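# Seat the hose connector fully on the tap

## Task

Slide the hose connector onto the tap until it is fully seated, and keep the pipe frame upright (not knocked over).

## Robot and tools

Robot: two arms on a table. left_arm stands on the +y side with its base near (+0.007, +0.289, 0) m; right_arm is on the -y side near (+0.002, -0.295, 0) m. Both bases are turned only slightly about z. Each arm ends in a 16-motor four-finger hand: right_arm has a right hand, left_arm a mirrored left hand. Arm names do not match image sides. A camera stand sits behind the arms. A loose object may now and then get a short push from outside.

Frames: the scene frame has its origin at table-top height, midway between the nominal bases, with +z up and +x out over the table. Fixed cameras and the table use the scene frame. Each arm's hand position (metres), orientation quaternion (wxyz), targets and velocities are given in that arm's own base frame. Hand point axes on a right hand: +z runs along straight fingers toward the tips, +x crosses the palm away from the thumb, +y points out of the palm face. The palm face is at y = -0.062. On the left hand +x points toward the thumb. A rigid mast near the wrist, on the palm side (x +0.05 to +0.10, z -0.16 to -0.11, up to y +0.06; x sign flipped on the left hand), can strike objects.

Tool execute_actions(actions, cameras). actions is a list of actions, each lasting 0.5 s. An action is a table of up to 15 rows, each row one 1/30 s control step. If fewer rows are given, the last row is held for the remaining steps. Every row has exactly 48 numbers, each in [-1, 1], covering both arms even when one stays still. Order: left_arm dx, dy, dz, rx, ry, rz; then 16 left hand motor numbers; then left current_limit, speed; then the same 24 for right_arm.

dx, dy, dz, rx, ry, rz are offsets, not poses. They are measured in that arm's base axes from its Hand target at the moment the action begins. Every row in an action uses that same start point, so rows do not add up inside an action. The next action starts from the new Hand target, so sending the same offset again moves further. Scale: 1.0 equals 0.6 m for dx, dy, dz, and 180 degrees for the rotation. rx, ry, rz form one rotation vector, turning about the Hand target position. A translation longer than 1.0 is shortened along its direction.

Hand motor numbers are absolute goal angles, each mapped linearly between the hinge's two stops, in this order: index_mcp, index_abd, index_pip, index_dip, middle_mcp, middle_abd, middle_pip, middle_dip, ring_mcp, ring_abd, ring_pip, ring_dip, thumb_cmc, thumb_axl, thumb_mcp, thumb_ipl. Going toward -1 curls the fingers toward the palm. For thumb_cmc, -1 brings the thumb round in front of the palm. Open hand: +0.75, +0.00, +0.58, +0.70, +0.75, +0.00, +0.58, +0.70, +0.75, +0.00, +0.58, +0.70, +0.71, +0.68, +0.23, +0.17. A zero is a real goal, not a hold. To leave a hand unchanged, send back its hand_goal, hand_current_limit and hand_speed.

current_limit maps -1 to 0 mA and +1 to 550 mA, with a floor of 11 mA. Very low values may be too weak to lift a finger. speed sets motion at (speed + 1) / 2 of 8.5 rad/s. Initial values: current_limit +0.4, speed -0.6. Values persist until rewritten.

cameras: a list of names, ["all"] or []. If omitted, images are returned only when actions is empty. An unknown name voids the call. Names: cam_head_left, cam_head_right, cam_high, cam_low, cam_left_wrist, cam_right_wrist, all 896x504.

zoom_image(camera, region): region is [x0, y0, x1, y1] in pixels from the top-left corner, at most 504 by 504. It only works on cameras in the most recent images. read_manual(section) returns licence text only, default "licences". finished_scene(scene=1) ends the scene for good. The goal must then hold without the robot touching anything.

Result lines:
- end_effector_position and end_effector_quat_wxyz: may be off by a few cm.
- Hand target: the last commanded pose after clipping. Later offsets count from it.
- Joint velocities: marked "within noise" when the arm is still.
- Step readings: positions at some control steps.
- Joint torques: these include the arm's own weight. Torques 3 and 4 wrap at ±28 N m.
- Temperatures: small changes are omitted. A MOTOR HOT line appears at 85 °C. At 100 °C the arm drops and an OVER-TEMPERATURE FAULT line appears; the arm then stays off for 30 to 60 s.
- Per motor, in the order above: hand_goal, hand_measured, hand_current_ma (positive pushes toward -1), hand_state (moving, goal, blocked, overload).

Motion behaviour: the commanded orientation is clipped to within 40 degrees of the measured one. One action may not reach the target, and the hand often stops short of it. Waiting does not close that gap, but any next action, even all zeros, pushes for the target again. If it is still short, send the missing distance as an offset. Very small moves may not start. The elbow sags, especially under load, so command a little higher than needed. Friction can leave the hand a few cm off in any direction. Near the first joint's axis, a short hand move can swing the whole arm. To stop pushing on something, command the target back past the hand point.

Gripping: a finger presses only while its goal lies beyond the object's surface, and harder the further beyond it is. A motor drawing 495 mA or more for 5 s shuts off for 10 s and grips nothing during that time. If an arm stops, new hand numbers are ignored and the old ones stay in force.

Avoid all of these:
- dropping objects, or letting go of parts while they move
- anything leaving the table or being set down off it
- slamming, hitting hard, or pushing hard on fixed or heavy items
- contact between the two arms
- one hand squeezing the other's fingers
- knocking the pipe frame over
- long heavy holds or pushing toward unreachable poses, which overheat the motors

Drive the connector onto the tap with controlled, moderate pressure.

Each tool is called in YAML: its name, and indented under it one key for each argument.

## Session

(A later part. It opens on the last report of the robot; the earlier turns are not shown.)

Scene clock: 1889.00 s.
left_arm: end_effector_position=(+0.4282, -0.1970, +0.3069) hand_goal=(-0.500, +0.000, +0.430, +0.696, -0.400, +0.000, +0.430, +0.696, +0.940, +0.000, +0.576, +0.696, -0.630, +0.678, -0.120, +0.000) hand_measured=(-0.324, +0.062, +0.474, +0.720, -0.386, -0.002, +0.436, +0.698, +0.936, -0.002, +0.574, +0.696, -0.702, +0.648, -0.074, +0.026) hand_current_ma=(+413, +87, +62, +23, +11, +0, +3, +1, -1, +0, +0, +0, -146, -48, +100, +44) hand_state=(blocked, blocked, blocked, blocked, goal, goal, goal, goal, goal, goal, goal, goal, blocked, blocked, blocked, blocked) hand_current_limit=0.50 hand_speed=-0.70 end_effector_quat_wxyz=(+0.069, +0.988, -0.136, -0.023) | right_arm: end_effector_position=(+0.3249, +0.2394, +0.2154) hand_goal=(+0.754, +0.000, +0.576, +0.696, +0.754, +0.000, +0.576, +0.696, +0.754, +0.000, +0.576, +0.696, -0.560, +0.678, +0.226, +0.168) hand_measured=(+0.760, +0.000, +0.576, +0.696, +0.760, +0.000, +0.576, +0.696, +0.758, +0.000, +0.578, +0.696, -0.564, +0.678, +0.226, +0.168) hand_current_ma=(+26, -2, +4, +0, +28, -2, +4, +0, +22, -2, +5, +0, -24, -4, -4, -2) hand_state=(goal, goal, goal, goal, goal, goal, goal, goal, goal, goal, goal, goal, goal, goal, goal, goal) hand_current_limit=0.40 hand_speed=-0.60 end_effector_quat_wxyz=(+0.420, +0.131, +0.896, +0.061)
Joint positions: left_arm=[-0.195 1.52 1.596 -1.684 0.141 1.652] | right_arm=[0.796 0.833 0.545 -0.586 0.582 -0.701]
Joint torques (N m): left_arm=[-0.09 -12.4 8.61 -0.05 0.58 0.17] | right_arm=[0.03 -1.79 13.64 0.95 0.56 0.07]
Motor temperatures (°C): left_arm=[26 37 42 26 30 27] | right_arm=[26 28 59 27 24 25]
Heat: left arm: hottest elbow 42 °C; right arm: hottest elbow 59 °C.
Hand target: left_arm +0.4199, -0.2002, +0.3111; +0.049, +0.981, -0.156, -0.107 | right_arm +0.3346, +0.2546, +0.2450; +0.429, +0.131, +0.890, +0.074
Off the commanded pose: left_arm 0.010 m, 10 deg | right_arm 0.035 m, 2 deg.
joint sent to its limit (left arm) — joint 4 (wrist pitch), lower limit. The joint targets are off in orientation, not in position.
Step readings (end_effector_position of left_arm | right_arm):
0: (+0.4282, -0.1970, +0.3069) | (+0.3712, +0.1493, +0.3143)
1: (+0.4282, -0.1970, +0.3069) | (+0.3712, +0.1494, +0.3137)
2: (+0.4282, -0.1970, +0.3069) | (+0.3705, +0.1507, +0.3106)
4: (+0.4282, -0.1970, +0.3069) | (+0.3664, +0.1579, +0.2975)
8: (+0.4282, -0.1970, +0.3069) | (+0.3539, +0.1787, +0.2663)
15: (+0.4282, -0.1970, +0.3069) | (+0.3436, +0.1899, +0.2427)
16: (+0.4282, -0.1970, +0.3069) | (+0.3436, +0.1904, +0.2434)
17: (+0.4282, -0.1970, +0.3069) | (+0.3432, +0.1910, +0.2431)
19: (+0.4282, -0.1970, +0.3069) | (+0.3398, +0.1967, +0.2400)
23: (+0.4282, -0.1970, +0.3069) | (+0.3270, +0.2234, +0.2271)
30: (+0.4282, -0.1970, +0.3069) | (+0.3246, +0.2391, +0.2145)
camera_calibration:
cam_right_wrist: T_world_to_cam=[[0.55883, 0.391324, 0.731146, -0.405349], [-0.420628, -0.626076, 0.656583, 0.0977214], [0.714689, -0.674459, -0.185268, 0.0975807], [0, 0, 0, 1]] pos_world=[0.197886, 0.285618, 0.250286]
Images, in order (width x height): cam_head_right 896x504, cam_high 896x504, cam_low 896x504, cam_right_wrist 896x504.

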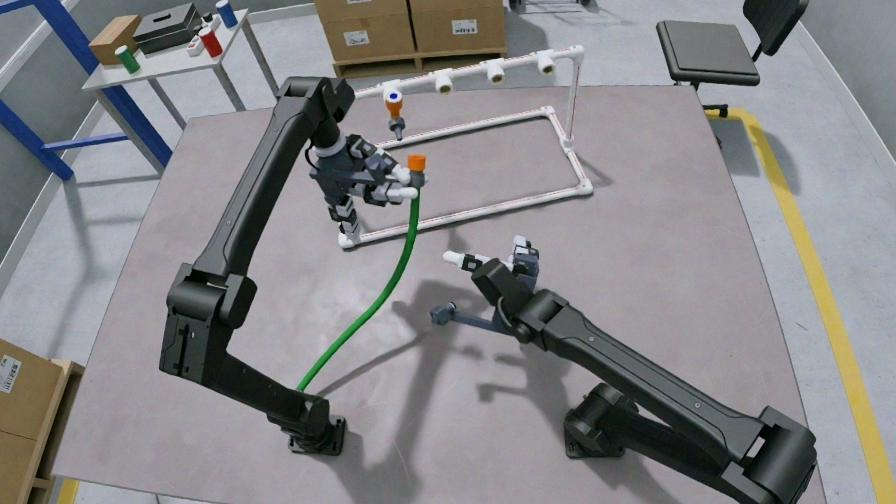

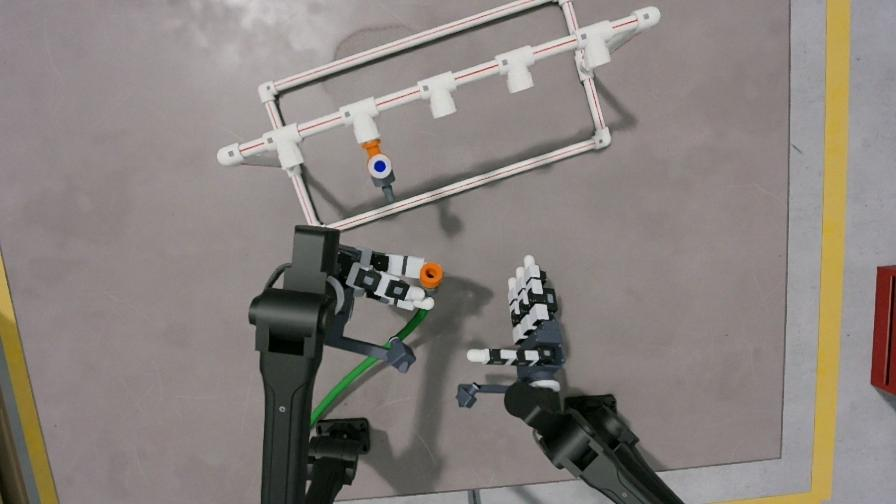

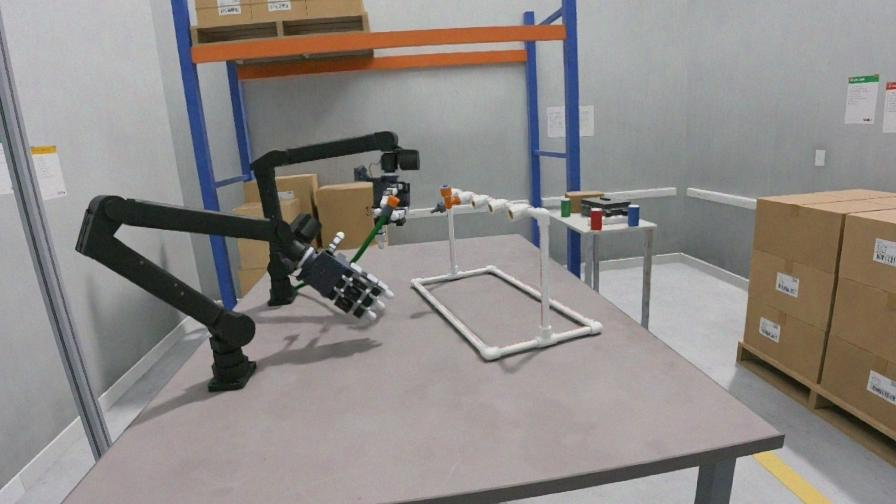

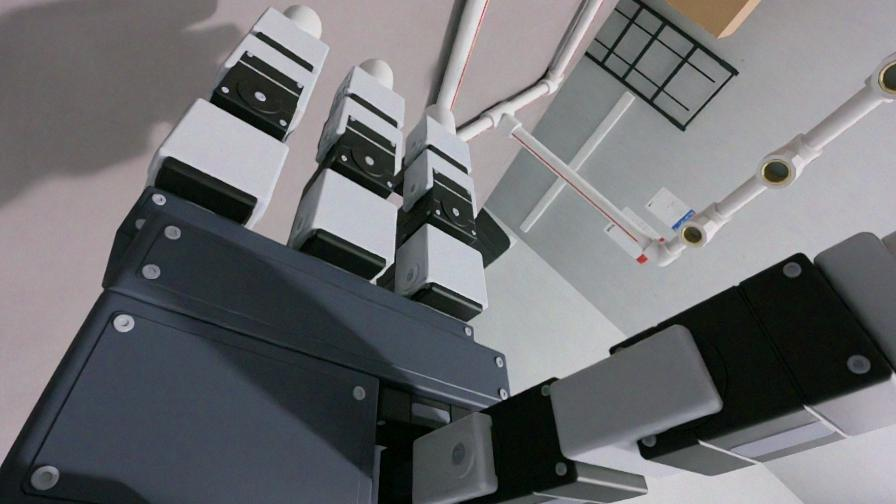

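execute_actions:
  actions:
    - [[0,0,0,0,0,0,-0.5,0,0.43,0.696,-0.4,0,0.43,0.696,0.94,0,0.576,0.696,-0.63,0.678,-0.12,0,0.5,-0.7,0.062,0.05,0.117,0,0,0,0.754,0,0.576,0.696,0.754,0,0.576,0.696,0.754,0,0.576,0.696,-0.4,0.678,0.226,0.168,0.4,-0.6]]
    - [[0,0,0,0,0,0,-0.5,0,0.43,0.696,-0.4,0,0.43,0.696,0.94,0,0.576,0.696,-0.63,0.678,-0.12,0,0.5,-0.7,0,0.1,0,0,0,0,0.754,0,0.576,0.696,0.754,0,0.576,0.696,0.754,0,0.576,0.696,-0.4,0.678,0.226,0.168,0.4,-0.6]]
  cameras: ["cam_low","cam_high","cam_head_right"]

zoom_image:
  camera: "cam_low"
  region: [290, 170, 430, 310]

zoom_image:
  camera: "cam_high"
  region: [340, 230, 500, 390]

zoom_image:
  camera: "cam_head_right"
  region: [320, 120, 520, 320]

Scene clock: 1926.47 s.
left_arm: end_effector_position=(+0.4282, -0.1970, +0.3069) hand_goal=(-0.500, +0.000, +0.430, +0.696, -0.400, +0.000, +0.430, +0.696, +0.940, +0.000, +0.576, +0.696, -0.630, +0.678, -0.120, +0.000) hand_measured=(-0.324, +0.062, +0.474, +0.720, -0.386, -0.002, +0.436, +0.698, +0.936, -0.002, +0.574, +0.696, -0.702, +0.648, -0.074, +0.026) hand_current_ma=(+412, +87, +62, +23, +11, +0, +3, +1, -1, +0, +0, +0, -146, -48, +100, +44) hand_state=(blocked, blocked, blocked, blocked, goal, goal, goal, goal, goal, goal, goal, goal, blocked, blocked, blocked, blocked) hand_current_limit=0.50 hand_speed=-0.70 end_effector_quat_wxyz=(+0.069, +0.988, -0.136, -0.023) | right_arm: end_effector_position=(+0.3604, +0.3338, +0.2855) hand_goal=(+0.754, +0.000, +0.576, +0.696, +0.754, +0.000, +0.576, +0.696, +0.754, +0.000, +0.576, +0.696, -0.400, +0.678, +0.226, +0.168) hand_measured=(+0.756, -0.002, +0.576, +0.696, +0.756, -0.002, +0.576, +0.696, +0.756, -0.002, +0.578, +0.696, -0.412, +0.678, +0.224, +0.168) hand_current_ma=(+8, -5, +4, +0, +9, -5, +4, +0, +8, -7, +5, +0, -61, -4, -7, -2) hand_state=(goal, goal, goal, goal, goal, goal, goal, goal, goal, goal, goal, goal, goal, goal, goal, goal) hand_current_limit=0.40 hand_speed=-0.60 end_effector_quat_wxyz=(+0.420, +0.119, +0.898, +0.057)
Joint positions: left_arm=[-0.195 1.52 1.596 -1.684 0.141 1.652] | right_arm=[0.914 1.09 0.891 -0.738 0.651 -0.614]
Joint torques (N m): left_arm=[-0.15 -12.34 8.62 -0.05 0.58 0.16] | right_arm=[-0.79 -5.36 13.68 0.83 0.65 0.18]
Motor temperatures (°C): left_arm=[26 37 42 26 30 27] | right_arm=[26 28 65 27 25 25]
Heat: left arm: hottest elbow 42 °C; right arm: hottest elbow 65 °C.
Hand target: left_arm +0.4199, -0.2002, +0.3111; +0.049, +0.981, -0.156, -0.107 | right_arm +0.3717, +0.3448, +0.3152; +0.429, +0.131, +0.891, +0.074
Off the commanded pose: left_arm 0.010 m, 10 deg | right_arm 0.034 m, 3 deg.
joint sent to its limit (left arm) — joint 4 (wrist pitch), lower limit. The joint targets are off in orientation, not in position.
Step readings (end_effector_position of left_arm | right_arm):
0: (+0.4282, -0.1970, +0.3069) | (+0.3249, +0.2394, +0.2153)
1: (+0.4282, -0.1970, +0.3069) | (+0.3251, +0.2395, +0.2158)
2: (+0.4282, -0.1970, +0.3069) | (+0.3252, +0.2399, +0.2166)
4: (+0.4282, -0.1970, +0.3069) | (+0.3285, +0.2445, +0.2252)
8: (+0.4282, -0.1970, +0.3069) | (+0.3449, +0.2623, +0.2710)
15: (+0.4282, -0.1970, +0.3069) | (+0.3596, +0.2776, +0.3042)
16: (+0.4282, -0.1970, +0.3069) | (+0.3603, +0.2781, +0.3007)
17: (+0.4282, -0.1970, +0.3069) | (+0.3613, +0.2785, +0.2965)
19: (+0.4282, -0.1970, +0.3069) | (+0.3632, +0.2861, +0.2890)
23: (+0.4282, -0.1970, +0.3069) | (+0.3586, +0.3201, +0.2774)
30: (+0.4282, -0.1970, +0.3069) | (+0.3590, +0.3334, +0.2808)
Images, in order (width x height): cam_head_right 896x504, cam_high 896x504, cam_low 896x504.

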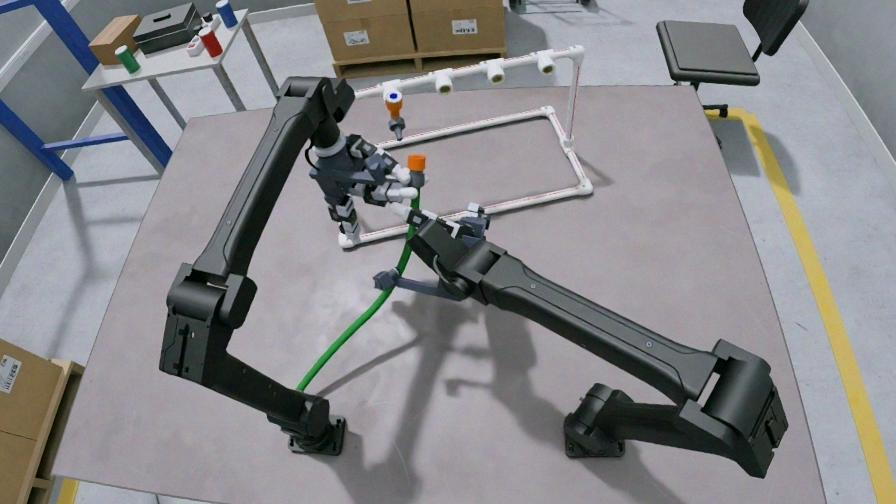

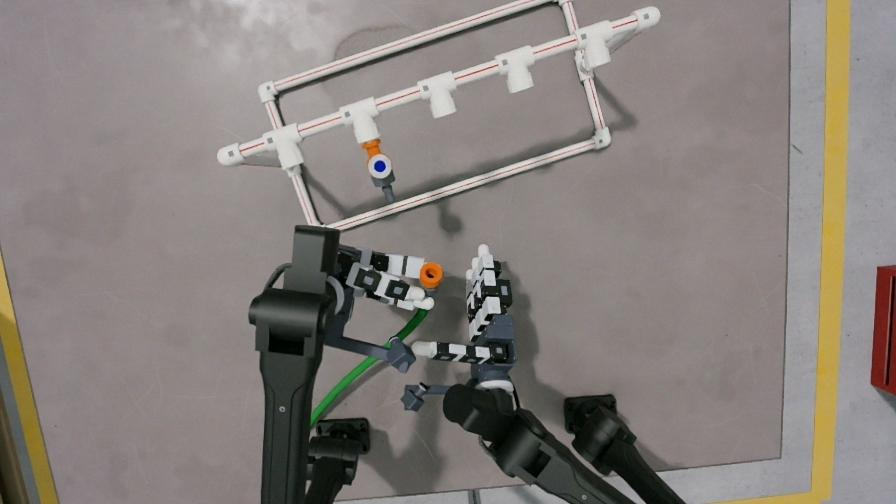

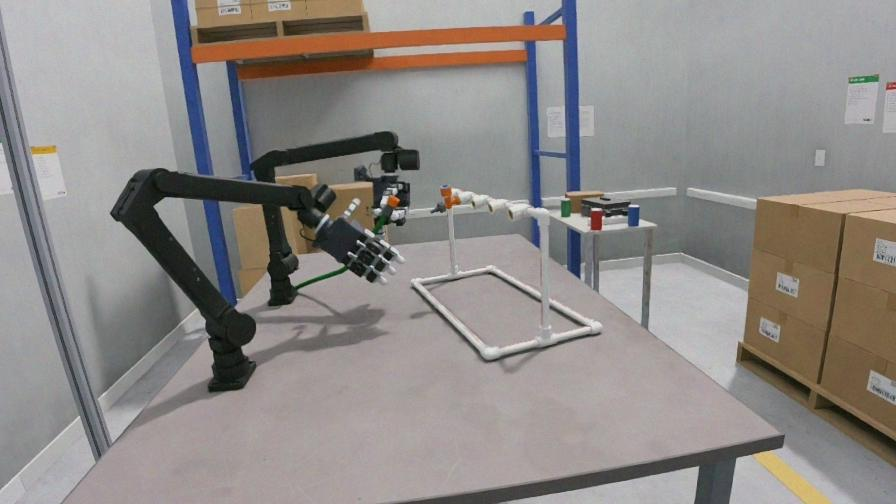

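Scaled by 3.600.

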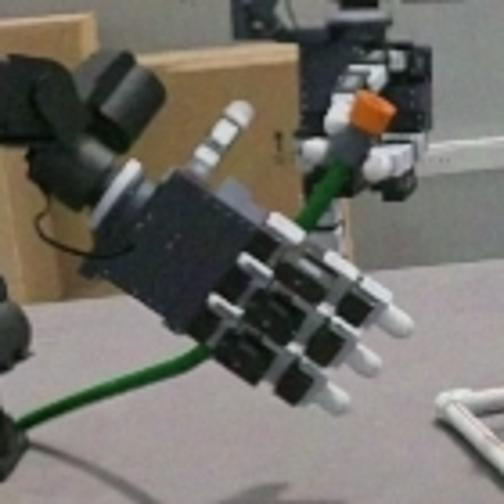

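Scaled by 3.150.

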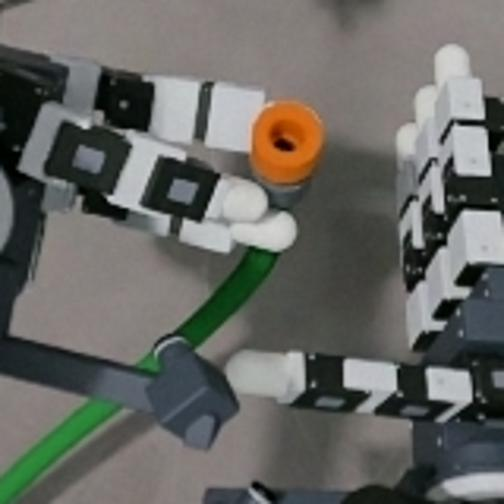

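Scaled by 2.520.

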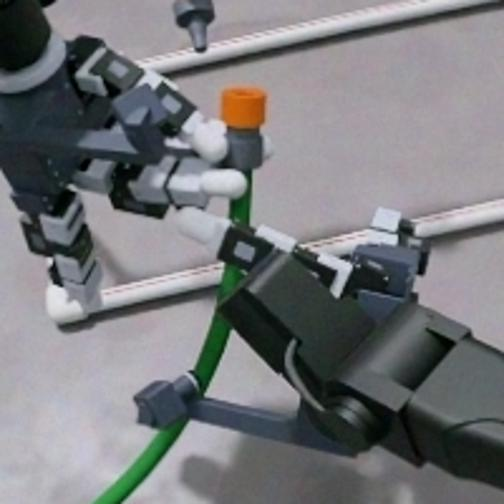

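execute_actions:
  actions:
    - [[0,0,0,0,0,0,-0.5,0,0.43,0.696,-0.4,0,0.43,0.696,0.94,0,0.576,0.696,-0.63,0.678,-0.12,0,0.5,-0.7,0.005,0.061,0,0,0,0,0.754,0,0.576,0.696,0.754,0,0.576,0.696,0.754,0,0.576,0.696,-0.4,0.678,-0.056,0.005,0.4,-0.6]]
    - [[0,0,0,0,0,0,-0.5,0,0.43,0.696,-0.4,0,0.43,0.696,0.94,0,0.576,0.696,-0.63,0.678,-0.12,0,0.5,-0.7,0,0.04,0,0,0,0,0.754,0,0.576,0.696,0.754,0,0.576,0.696,0.754,0,0.576,0.696,-0.4,0.678,-0.056,0.005,0.4,-0.6]]
  cameras: ["cam_low","cam_high","cam_head_right","cam_right_wrist"]

zoom_image:
  camera: "cam_low"
  region: [310, 150, 430, 270]

zoom_image:
  camera: "cam_high"
  region: [340, 230, 500, 390]

zoom_image:
  camera: "cam_head_right"
  region: [320, 120, 520, 320]

Scene clock: 1964.07 s.
left_arm: end_effector_position=(+0.4282, -0.1970, +0.3069) hand_goal=(-0.500, +0.000, +0.430, +0.696, -0.400, +0.000, +0.430, +0.696, +0.940, +0.000, +0.576, +0.696, -0.630, +0.678, -0.120, +0.000) hand_measured=(-0.324, +0.062, +0.474, +0.720, -0.386, -0.002, +0.436, +0.698, +0.936, -0.002, +0.574, +0.696, -0.702, +0.648, -0.074, +0.026) hand_current_ma=(+412, +87, +62, +23, +11, +0, +3, +1, -1, +0, +0, +0, -146, -48, +100, +44) hand_state=(blocked, blocked, blocked, blocked, goal, goal, goal, goal, goal, goal, goal, goal, blocked, blocked, blocked, blocked) hand_current_limit=0.50 hand_speed=-0.70 end_effector_quat_wxyz=(+0.069, +0.988, -0.136, -0.023) | right_arm: end_effector_position=(+0.3668, +0.3895, +0.2879) hand_goal=(+0.754, +0.000, +0.576, +0.696, +0.754, +0.000, +0.576, +0.696, +0.754, +0.000, +0.576, +0.696, -0.400, +0.678, -0.056, +0.006) hand_measured=(+0.756, -0.002, +0.576, +0.696, +0.756, -0.002, +0.576, +0.696, +0.756, -0.002, +0.578, +0.696, -0.412, +0.678, -0.058, +0.008) hand_current_ma=(+8, -5, +4, +0, +9, -5, +4, +0, +7, -7, +5, +0, -60, -4, -7, +8) hand_state=(goal, goal, goal, goal, goal, goal, goal, goal, goal, goal, goal, goal, goal, goal, goal, goal) hand_current_limit=0.40 hand_speed=-0.60 end_effector_quat_wxyz=(+0.422, +0.122, +0.897, +0.056)
Joint positions: left_arm=[-0.195 1.52 1.596 -1.684 0.141 1.652] | right_arm=[0.995 1.237 1.015 -0.77 0.705 -0.522]
Joint torques (N m): left_arm=[0.21 -12.4 8.64 -0.06 0.58 0.16] | right_arm=[-0.21 -6.89 13.7 0.75 0.74 0.19]
Motor temperatures (°C): left_arm=[26 37 42 26 30 27] | right_arm=[26 28 64 27 25 25]
Heat: left arm: hottest elbow 42 °C; right arm: hottest elbow 64 °C.
Hand target: left_arm +0.4199, -0.2002, +0.3111; +0.049, +0.981, -0.156, -0.107 | right_arm +0.3747, +0.4053, +0.3151; +0.429, +0.131, +0.891, +0.074
Off the commanded pose: left_arm 0.010 m, 10 deg | right_arm 0.033 m, 3 deg.
joint sent to its limit (left arm) — joint 4 (wrist pitch), lower limit. The joint targets are off in orientation, not in position.
Step readings (end_effector_position of left_arm | right_arm):
0: (+0.4282, -0.1970, +0.3069) | (+0.3604, +0.3337, +0.2855)
1: (+0.4282, -0.1970, +0.3069) | (+0.3605, +0.3336, +0.2856)
2: (+0.4282, -0.1970, +0.3069) | (+0.3613, +0.3337, +0.2862)
4: (+0.4282, -0.1970, +0.3069) | (+0.3636, +0.3378, +0.2878)
8: (+0.4282, -0.1970, +0.3069) | (+0.3657, +0.3590, +0.2887)
15: (+0.4282, -0.1970, +0.3069) | (+0.3653, +0.3670, +0.2846)
16: (+0.4282, -0.1970, +0.3069) | (+0.3654, +0.3668, +0.2848)
17: (+0.4282, -0.1970, +0.3069) | (+0.3657, +0.3670, +0.2854)
19: (+0.4282, -0.1970, +0.3069) | (+0.3668, +0.3702, +0.2872)
23: (+0.4282, -0.1970, +0.3069) | (+0.3679, +0.3841, +0.2904)
30: (+0.4282, -0.1970, +0.3069) | (+0.3666, +0.3899, +0.2879)
camera_calibration:
cam_right_wrist: T_world_to_cam=[[0.551374, 0.410062, 0.726523, -0.543813], [-0.415719, -0.619986, 0.665429, 0.154936], [0.723301, -0.66893, -0.171373, 0.173088], [0, 0, 0, 1]] pos_world=[0.23906, 0.434839, 0.321656]
Images, in order (width x height): cam_head_right 896x504, cam_high 896x504, cam_low 896x504, cam_right_wrist 896x504.

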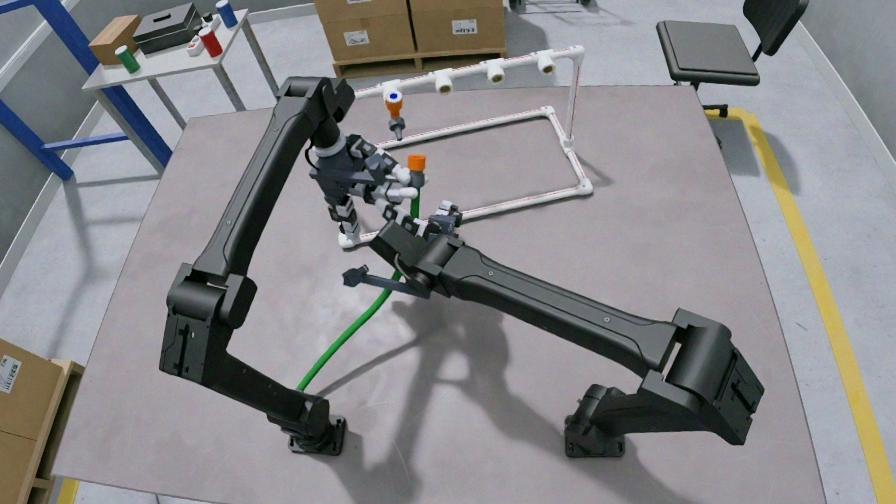

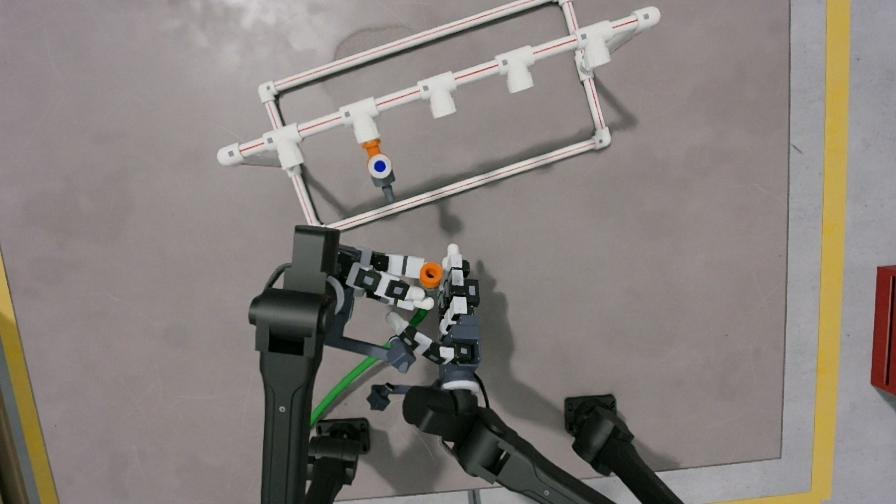

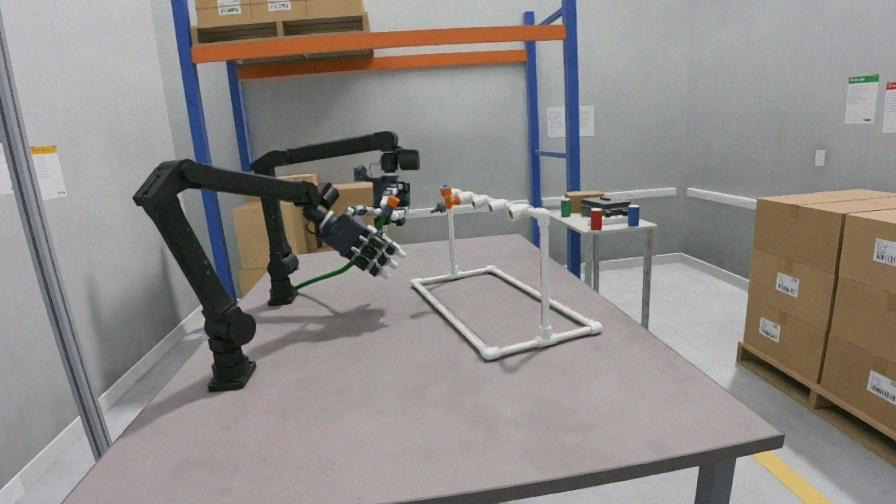

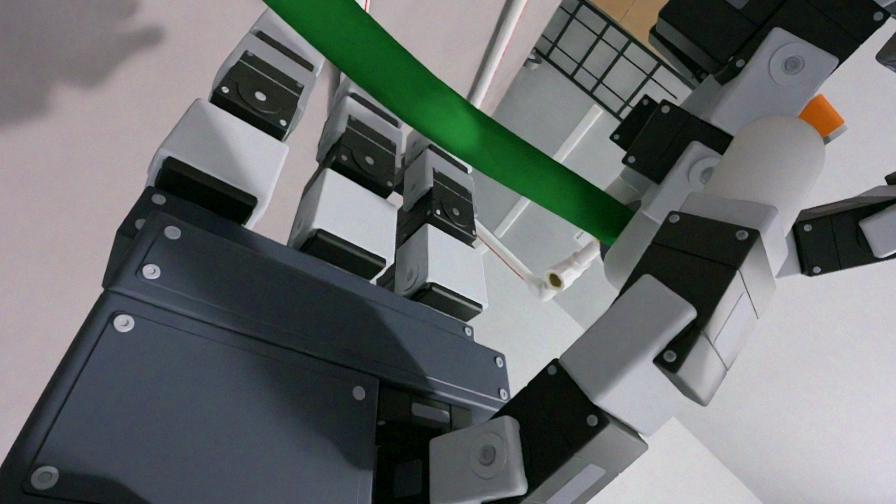

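Scaled by 4.200.

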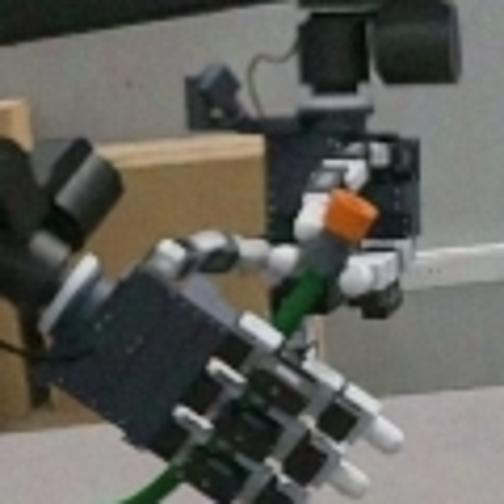

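Scaled by 3.150.

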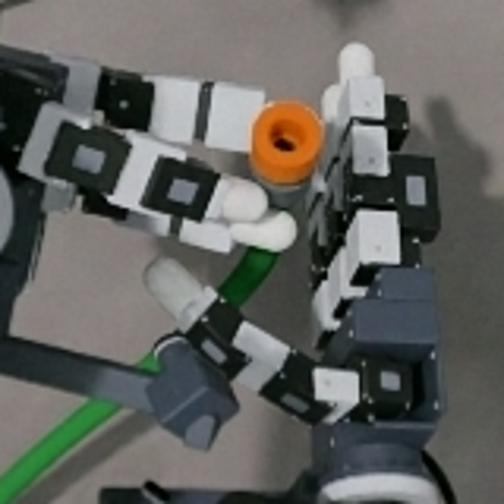

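Scaled by 2.520.

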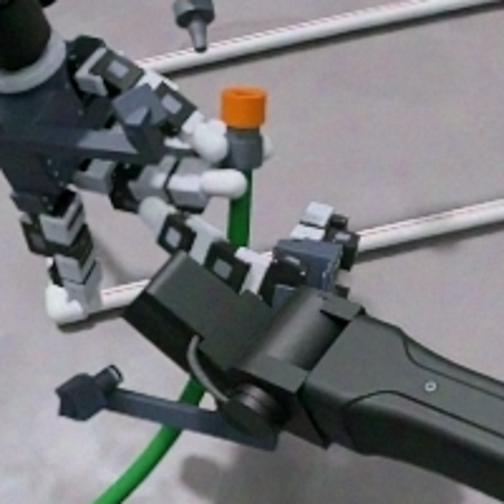

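execute_actions:
  actions:
    - [[0,0,0,0,0,0,-0.5,0,0.43,0.696,-0.4,0,0.43,0.696,0.94,0,0.576,0.696,-0.63,0.678,-0.12,0,0.5,-0.7,0.018,0.04,0.026,0,0,0,0.754,0,0.576,0.3,0.754,0,0.576,0.3,0.754,0,0.576,0.3,-0.4,0.678,-0.056,0.005,0.4,-0.6]]
    - [[0,0,0,0,0,0,-0.5,0,0.43,0.696,-0.4,0,0.43,0.696,0.94,0,0.576,0.696,-0.63,0.678,-0.12,0,0.5,-0.7,0,0,0,0,0,0,0.754,0,0.576,-0.2,0.754,0,0.576,-0.2,0.754,0,0.576,-0.2,-0.4,0.678,-0.056,0.005,0.4,-0.6]]
  cameras: ["cam_low","cam_high","cam_head_right","cam_right_wrist"]

zoom_image:
  camera: "cam_high"
  region: [340, 230, 500, 390]

zoom_image:
  camera: "cam_low"
  region: [310, 150, 430, 270]

Scene clock: 2014.23 s.
left_arm: end_effector_position=(+0.4282, -0.1970, +0.3069) hand_goal=(-0.500, +0.000, +0.430, +0.696, -0.400, +0.000, +0.430, +0.696, +0.940, +0.000, +0.576, +0.696, -0.630, +0.678, -0.120, +0.000) hand_measured=(-0.324, +0.062, +0.474, +0.720, -0.386, -0.002, +0.436, +0.698, +0.936, -0.002, +0.574, +0.696, -0.702, +0.648, -0.074, +0.026) hand_current_ma=(+412, +87, +62, +23, +11, +0, +3, +1, -1, +0, +0, +0, -146, -48, +100, +44) hand_state=(blocked, blocked, blocked, blocked, goal, goal, goal, goal, goal, goal, goal, goal, blocked, blocked, blocked, blocked) hand_current_limit=0.50 hand_speed=-0.70 end_effector_quat_wxyz=(+0.069, +0.988, -0.136, -0.023) | right_arm: end_effector_position=(+0.3799, +0.4124, +0.3052) hand_goal=(+0.754, +0.000, +0.576, -0.200, +0.754, +0.000, +0.576, -0.200, +0.754, +0.000, +0.576, -0.200, -0.400, +0.678, -0.056, +0.006) hand_measured=(+0.756, -0.002, +0.576, -0.196, +0.756, -0.002, +0.576, -0.196, +0.756, -0.002, +0.578, -0.198, -0.412, +0.678, -0.058, +0.008) hand_current_ma=(+8, -5, +4, +15, +9, -5, +4, +16, +7, -7, +5, +14, -60, -4, -7, +7) hand_state=(goal, goal, goal, goal, goal, goal, goal, goal, goal, goal, goal, goal, goal, goal, goal, goal) hand_current_limit=0.40 hand_speed=-0.60 end_effector_quat_wxyz=(+0.423, +0.125, +0.896, +0.056)
Joint positions: left_arm=[-0.195 1.52 1.596 -1.684 0.141 1.652] | right_arm=[1.001 1.299 1.115 -0.812 0.71 -0.512]
Joint torques (N m): left_arm=[-0.21 -12.34 8.79 -0.1 0.57 0.18] | right_arm=[-0.03 -7.77 13.71 0.73 0.74 0.2]
Motor temperatures (°C): left_arm=[26 36 41 26 30 27] | right_arm=[26 28 66 27 26 25]
Heat: left arm: hottest elbow 41 °C; right arm: hottest elbow 66 °C.
Hand target: left_arm +0.4199, -0.2002, +0.3111; +0.049, +0.981, -0.156, -0.107 | right_arm +0.3855, +0.4293, +0.3307; +0.429, +0.131, +0.891, +0.074
Off the commanded pose: left_arm 0.010 m, 10 deg | right_arm 0.031 m, 2 deg.
joint sent to its limit (left arm) — joint 4 (wrist pitch), lower limit. The joint targets are off in orientation, not in position.
Step readings (end_effector_position of left_arm | right_arm):
0: (+0.4282, -0.1970, +0.3069) | (+0.3668, +0.3895, +0.2880)
1: (+0.4282, -0.1970, +0.3069) | (+0.3669, +0.3895, +0.2882)
2: (+0.4282, -0.1970, +0.3069) | (+0.3673, +0.3900, +0.2885)
4: (+0.4282, -0.1970, +0.3069) | (+0.3695, +0.3938, +0.2915)
8: (+0.4282, -0.1970, +0.3069) | (+0.3769, +0.4075, +0.3030)
15: (+0.4282, -0.1970, +0.3069) | (+0.3796, +0.4123, +0.3083)
16: (+0.4282, -0.1970, +0.3069) | (+0.3796, +0.4122, +0.3080)
17: (+0.4282, -0.1970, +0.3069) | (+0.3796, +0.4122, +0.3074)
19: (+0.4282, -0.1970, +0.3069) | (+0.3797, +0.4123, +0.3064)
23: (+0.4282, -0.1970, +0.3069) | (+0.3799, +0.4124, +0.3052)
30: (+0.4282, -0.1970, +0.3069) | (+0.3799, +0.4124, +0.3052)
camera_calibration:
cam_right_wrist: T_world_to_cam=[[0.551946, 0.405995, 0.728371, -0.571981], [-0.419677, -0.61954, 0.663356, 0.164986], [0.720574, -0.671817, -0.171566, 0.184128], [0, 0, 0, 1]] pos_world=[0.252266, 0.458137, 0.33876]
Images, in order (width x height): cam_head_right 896x504, cam_high 896x504, cam_low 896x504, cam_right_wrist 896x504.

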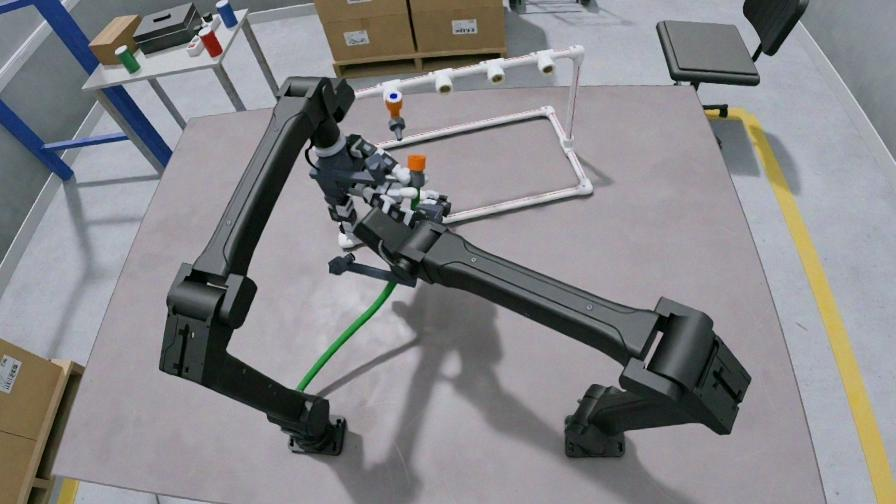

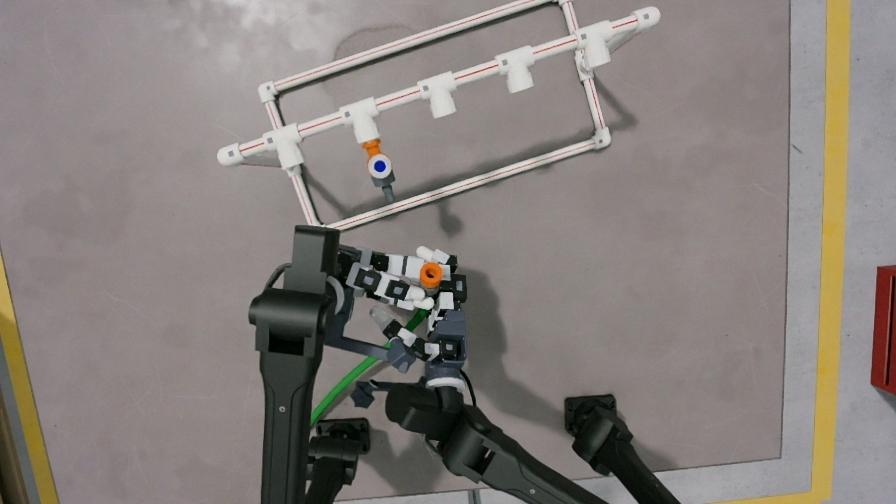

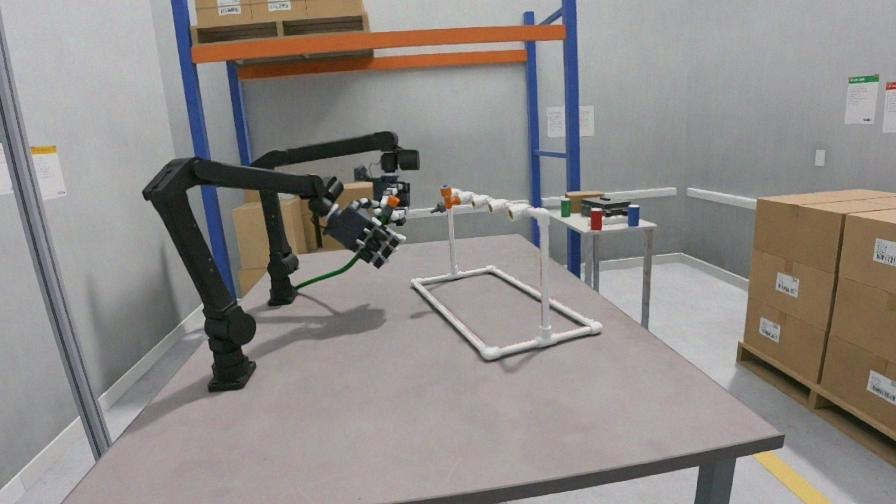

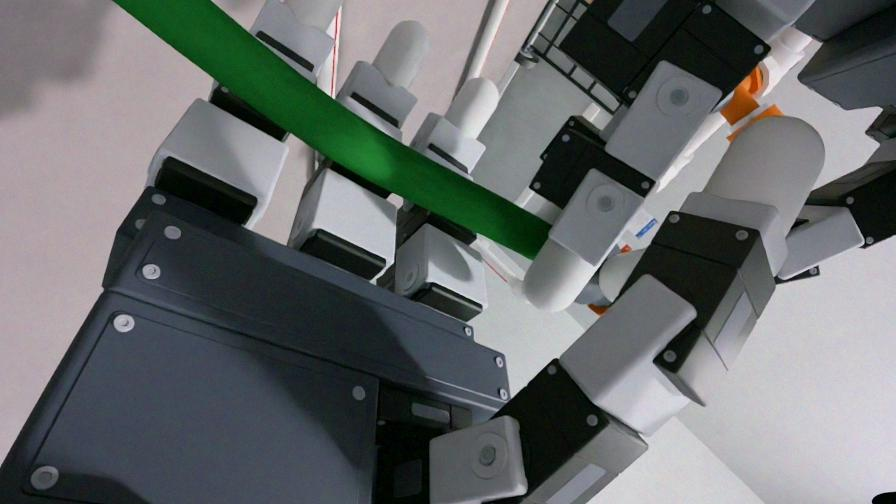

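Scaled by 3.150.

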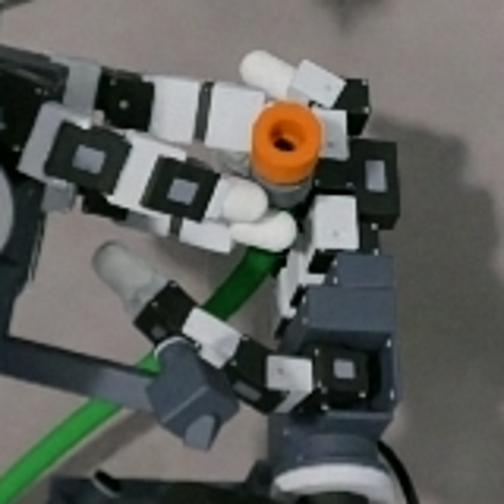

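Scaled by 4.200.

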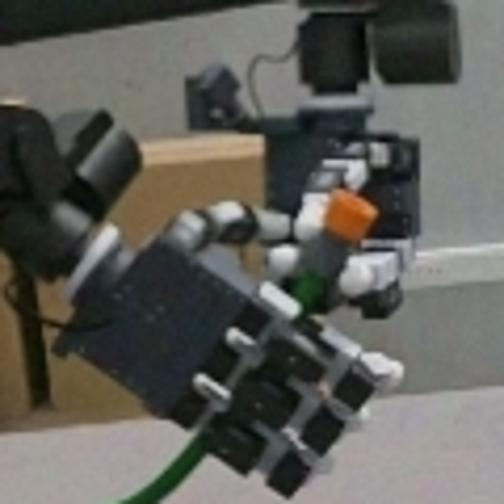

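execute_actions:
  actions:
    - [[0,0,0,0,0,0,-0.5,0,0.43,0.696,-0.4,0,0.43,0.696,0.94,0,0.576,0.696,-0.63,0.678,-0.12,0,0.5,-0.7,0,0,0,0,0,0,0.754,0,0.576,-0.2,0.754,0,0.576,-0.6,0.754,0,0.576,-0.6,-0.4,0.678,-0.056,0.005,0.4,-0.6]]
    - [[0,0,0,0,0,0,-0.5,0,0.43,0.696,-0.4,0,0.43,0.696,0.94,0,0.576,0.696,-0.63,0.678,-0.12,0,0.5,-0.7,0,0,0,0,0,0,0.754,0,0.576,-0.2,0.754,0,0,-0.6,0.754,0,0,-0.6,-0.4,0.678,-0.056,0.005,0.4,-0.6]]
  cameras: ["cam_low","cam_high","cam_right_wrist"]

Scene clock: 2067.30 s.
left_arm: end_effector_position=(+0.4282, -0.1970, +0.3069) hand_goal=(-0.500, +0.000, +0.430, +0.696, -0.400, +0.000, +0.430, +0.696, +0.940, +0.000, +0.576, +0.696, -0.630, +0.678, -0.120, +0.000) hand_measured=(-0.324, +0.062, +0.474, +0.720, -0.386, -0.002, +0.436, +0.698, +0.936, -0.002, +0.574, +0.696, -0.702, +0.648, -0.074, +0.026) hand_current_ma=(+412, +87, +62, +23, +11, +0, +3, +1, -1, +0, +0, +0, -146, -48, +100, +44) hand_state=(blocked, blocked, blocked, blocked, goal, goal, goal, goal, goal, goal, goal, goal, blocked, blocked, blocked, blocked) hand_current_limit=0.50 hand_speed=-0.70 end_effector_quat_wxyz=(+0.069, +0.988, -0.136, -0.023) | right_arm: end_effector_position=(+0.3799, +0.4124, +0.3052) hand_goal=(+0.754, +0.000, +0.576, -0.200, +0.754, +0.000, +0.000, -0.600, +0.754, +0.000, +0.000, -0.600, -0.400, +0.678, -0.056, +0.006) hand_measured=(+0.756, -0.002, +0.576, -0.196, +0.756, -0.002, +0.004, -0.596, +0.756, -0.002, +0.006, -0.598, -0.412, +0.678, -0.058, +0.008) hand_current_ma=(+8, -5, +4, +15, +9, -5, +23, +15, +7, -7, +28, +13, -60, -4, -7, +7) hand_state=(goal, goal, goal, goal, goal, goal, goal, goal, goal, goal, goal, goal, goal, goal, goal, goal) hand_current_limit=0.40 hand_speed=-0.60 end_effector_quat_wxyz=(+0.423, +0.125, +0.896, +0.056)
Joint positions: left_arm=[-0.195 1.52 1.596 -1.684 0.141 1.652] | right_arm=[1.001 1.299 1.115 -0.812 0.71 -0.512]
Joint torques (N m): left_arm=[0.26 -12.34 8.62 -0.12 0.57 0.2] | right_arm=[0.09 -7.82 13.71 0.73 0.73 0.22]
Motor temperatures (°C): left_arm=[26 36 41 26 30 27] | right_arm=[26 29 62 27 26 25]
Heat: left arm: hottest elbow 41 °C; right arm: hottest elbow 62 °C.
Hand target: left_arm +0.4199, -0.2002, +0.3111; +0.049, +0.981, -0.156, -0.107 | right_arm +0.3855, +0.4293, +0.3307; +0.429, +0.131, +0.891, +0.074
Off the commanded pose: left_arm 0.010 m, 10 deg | right_arm 0.031 m, 2 deg.
joint sent to its limit (left arm) — joint 4 (wrist pitch), lower limit. The joint targets are off in orientation, not in position.
Step readings (end_effector_position of left_arm | right_arm):
0: (+0.4282, -0.1970, +0.3069) | (+0.3799, +0.4124, +0.3052)
1: (+0.4282, -0.1970, +0.3069) | (+0.3799, +0.4124, +0.3052)
2: (+0.4282, -0.1970, +0.3069) | (+0.3799, +0.4124, +0.3052)
4: (+0.4282, -0.1970, +0.3069) | (+0.3799, +0.4124, +0.3052)
8: (+0.4282, -0.1970, +0.3069) | (+0.3799, +0.4124, +0.3052)
15: (+0.4282, -0.1970, +0.3069) | (+0.3799, +0.4124, +0.3052)
16: (+0.4282, -0.1970, +0.3069) | (+0.3799, +0.4124, +0.3052)
17: (+0.4282, -0.1970, +0.3069) | (+0.3799, +0.4124, +0.3052)
19: (+0.4282, -0.1970, +0.3069) | (+0.3799, +0.4124, +0.3052)
23: (+0.4282, -0.1970, +0.3069) | (+0.3799, +0.4124, +0.3052)
30: (+0.4282, -0.1970, +0.3069) | (+0.3799, +0.4124, +0.3052)
camera_calibration:
cam_right_wrist: T_world_to_cam=[[0.551946, 0.405995, 0.728371, -0.571981], [-0.419677, -0.61954, 0.663356, 0.164986], [0.720574, -0.671817, -0.171566, 0.184128], [0, 0, 0, 1]] pos_world=[0.252266, 0.458137, 0.33876]
Images, in order (width x height): cam_high 896x504, cam_low 896x504, cam_right_wrist 896x504.

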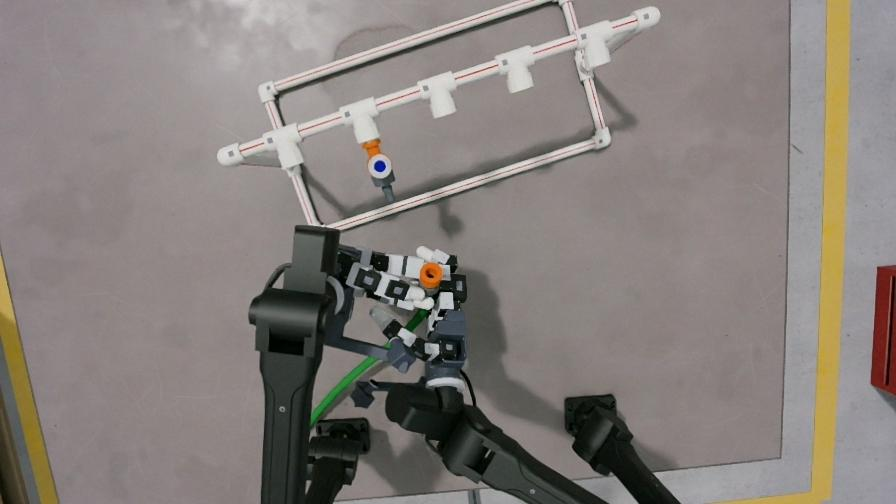

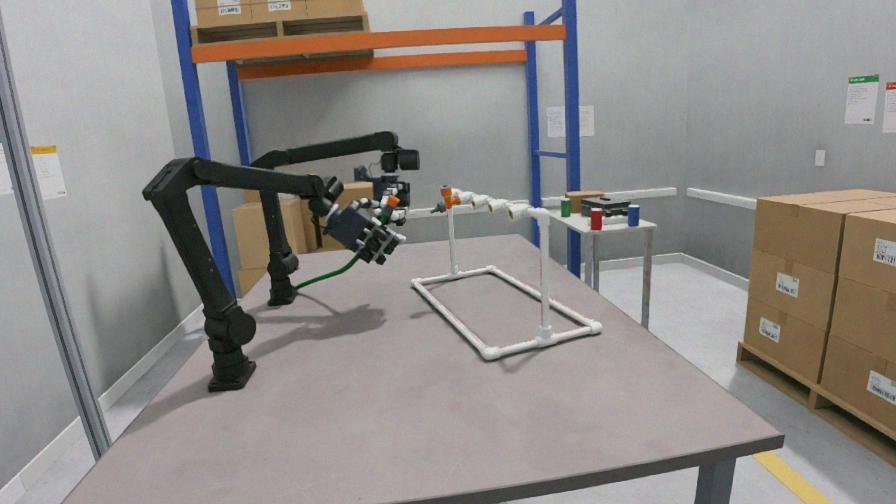

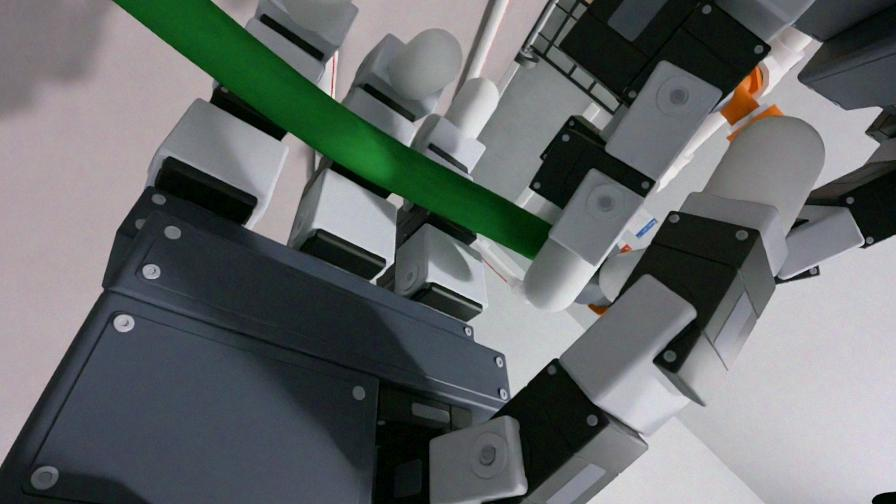

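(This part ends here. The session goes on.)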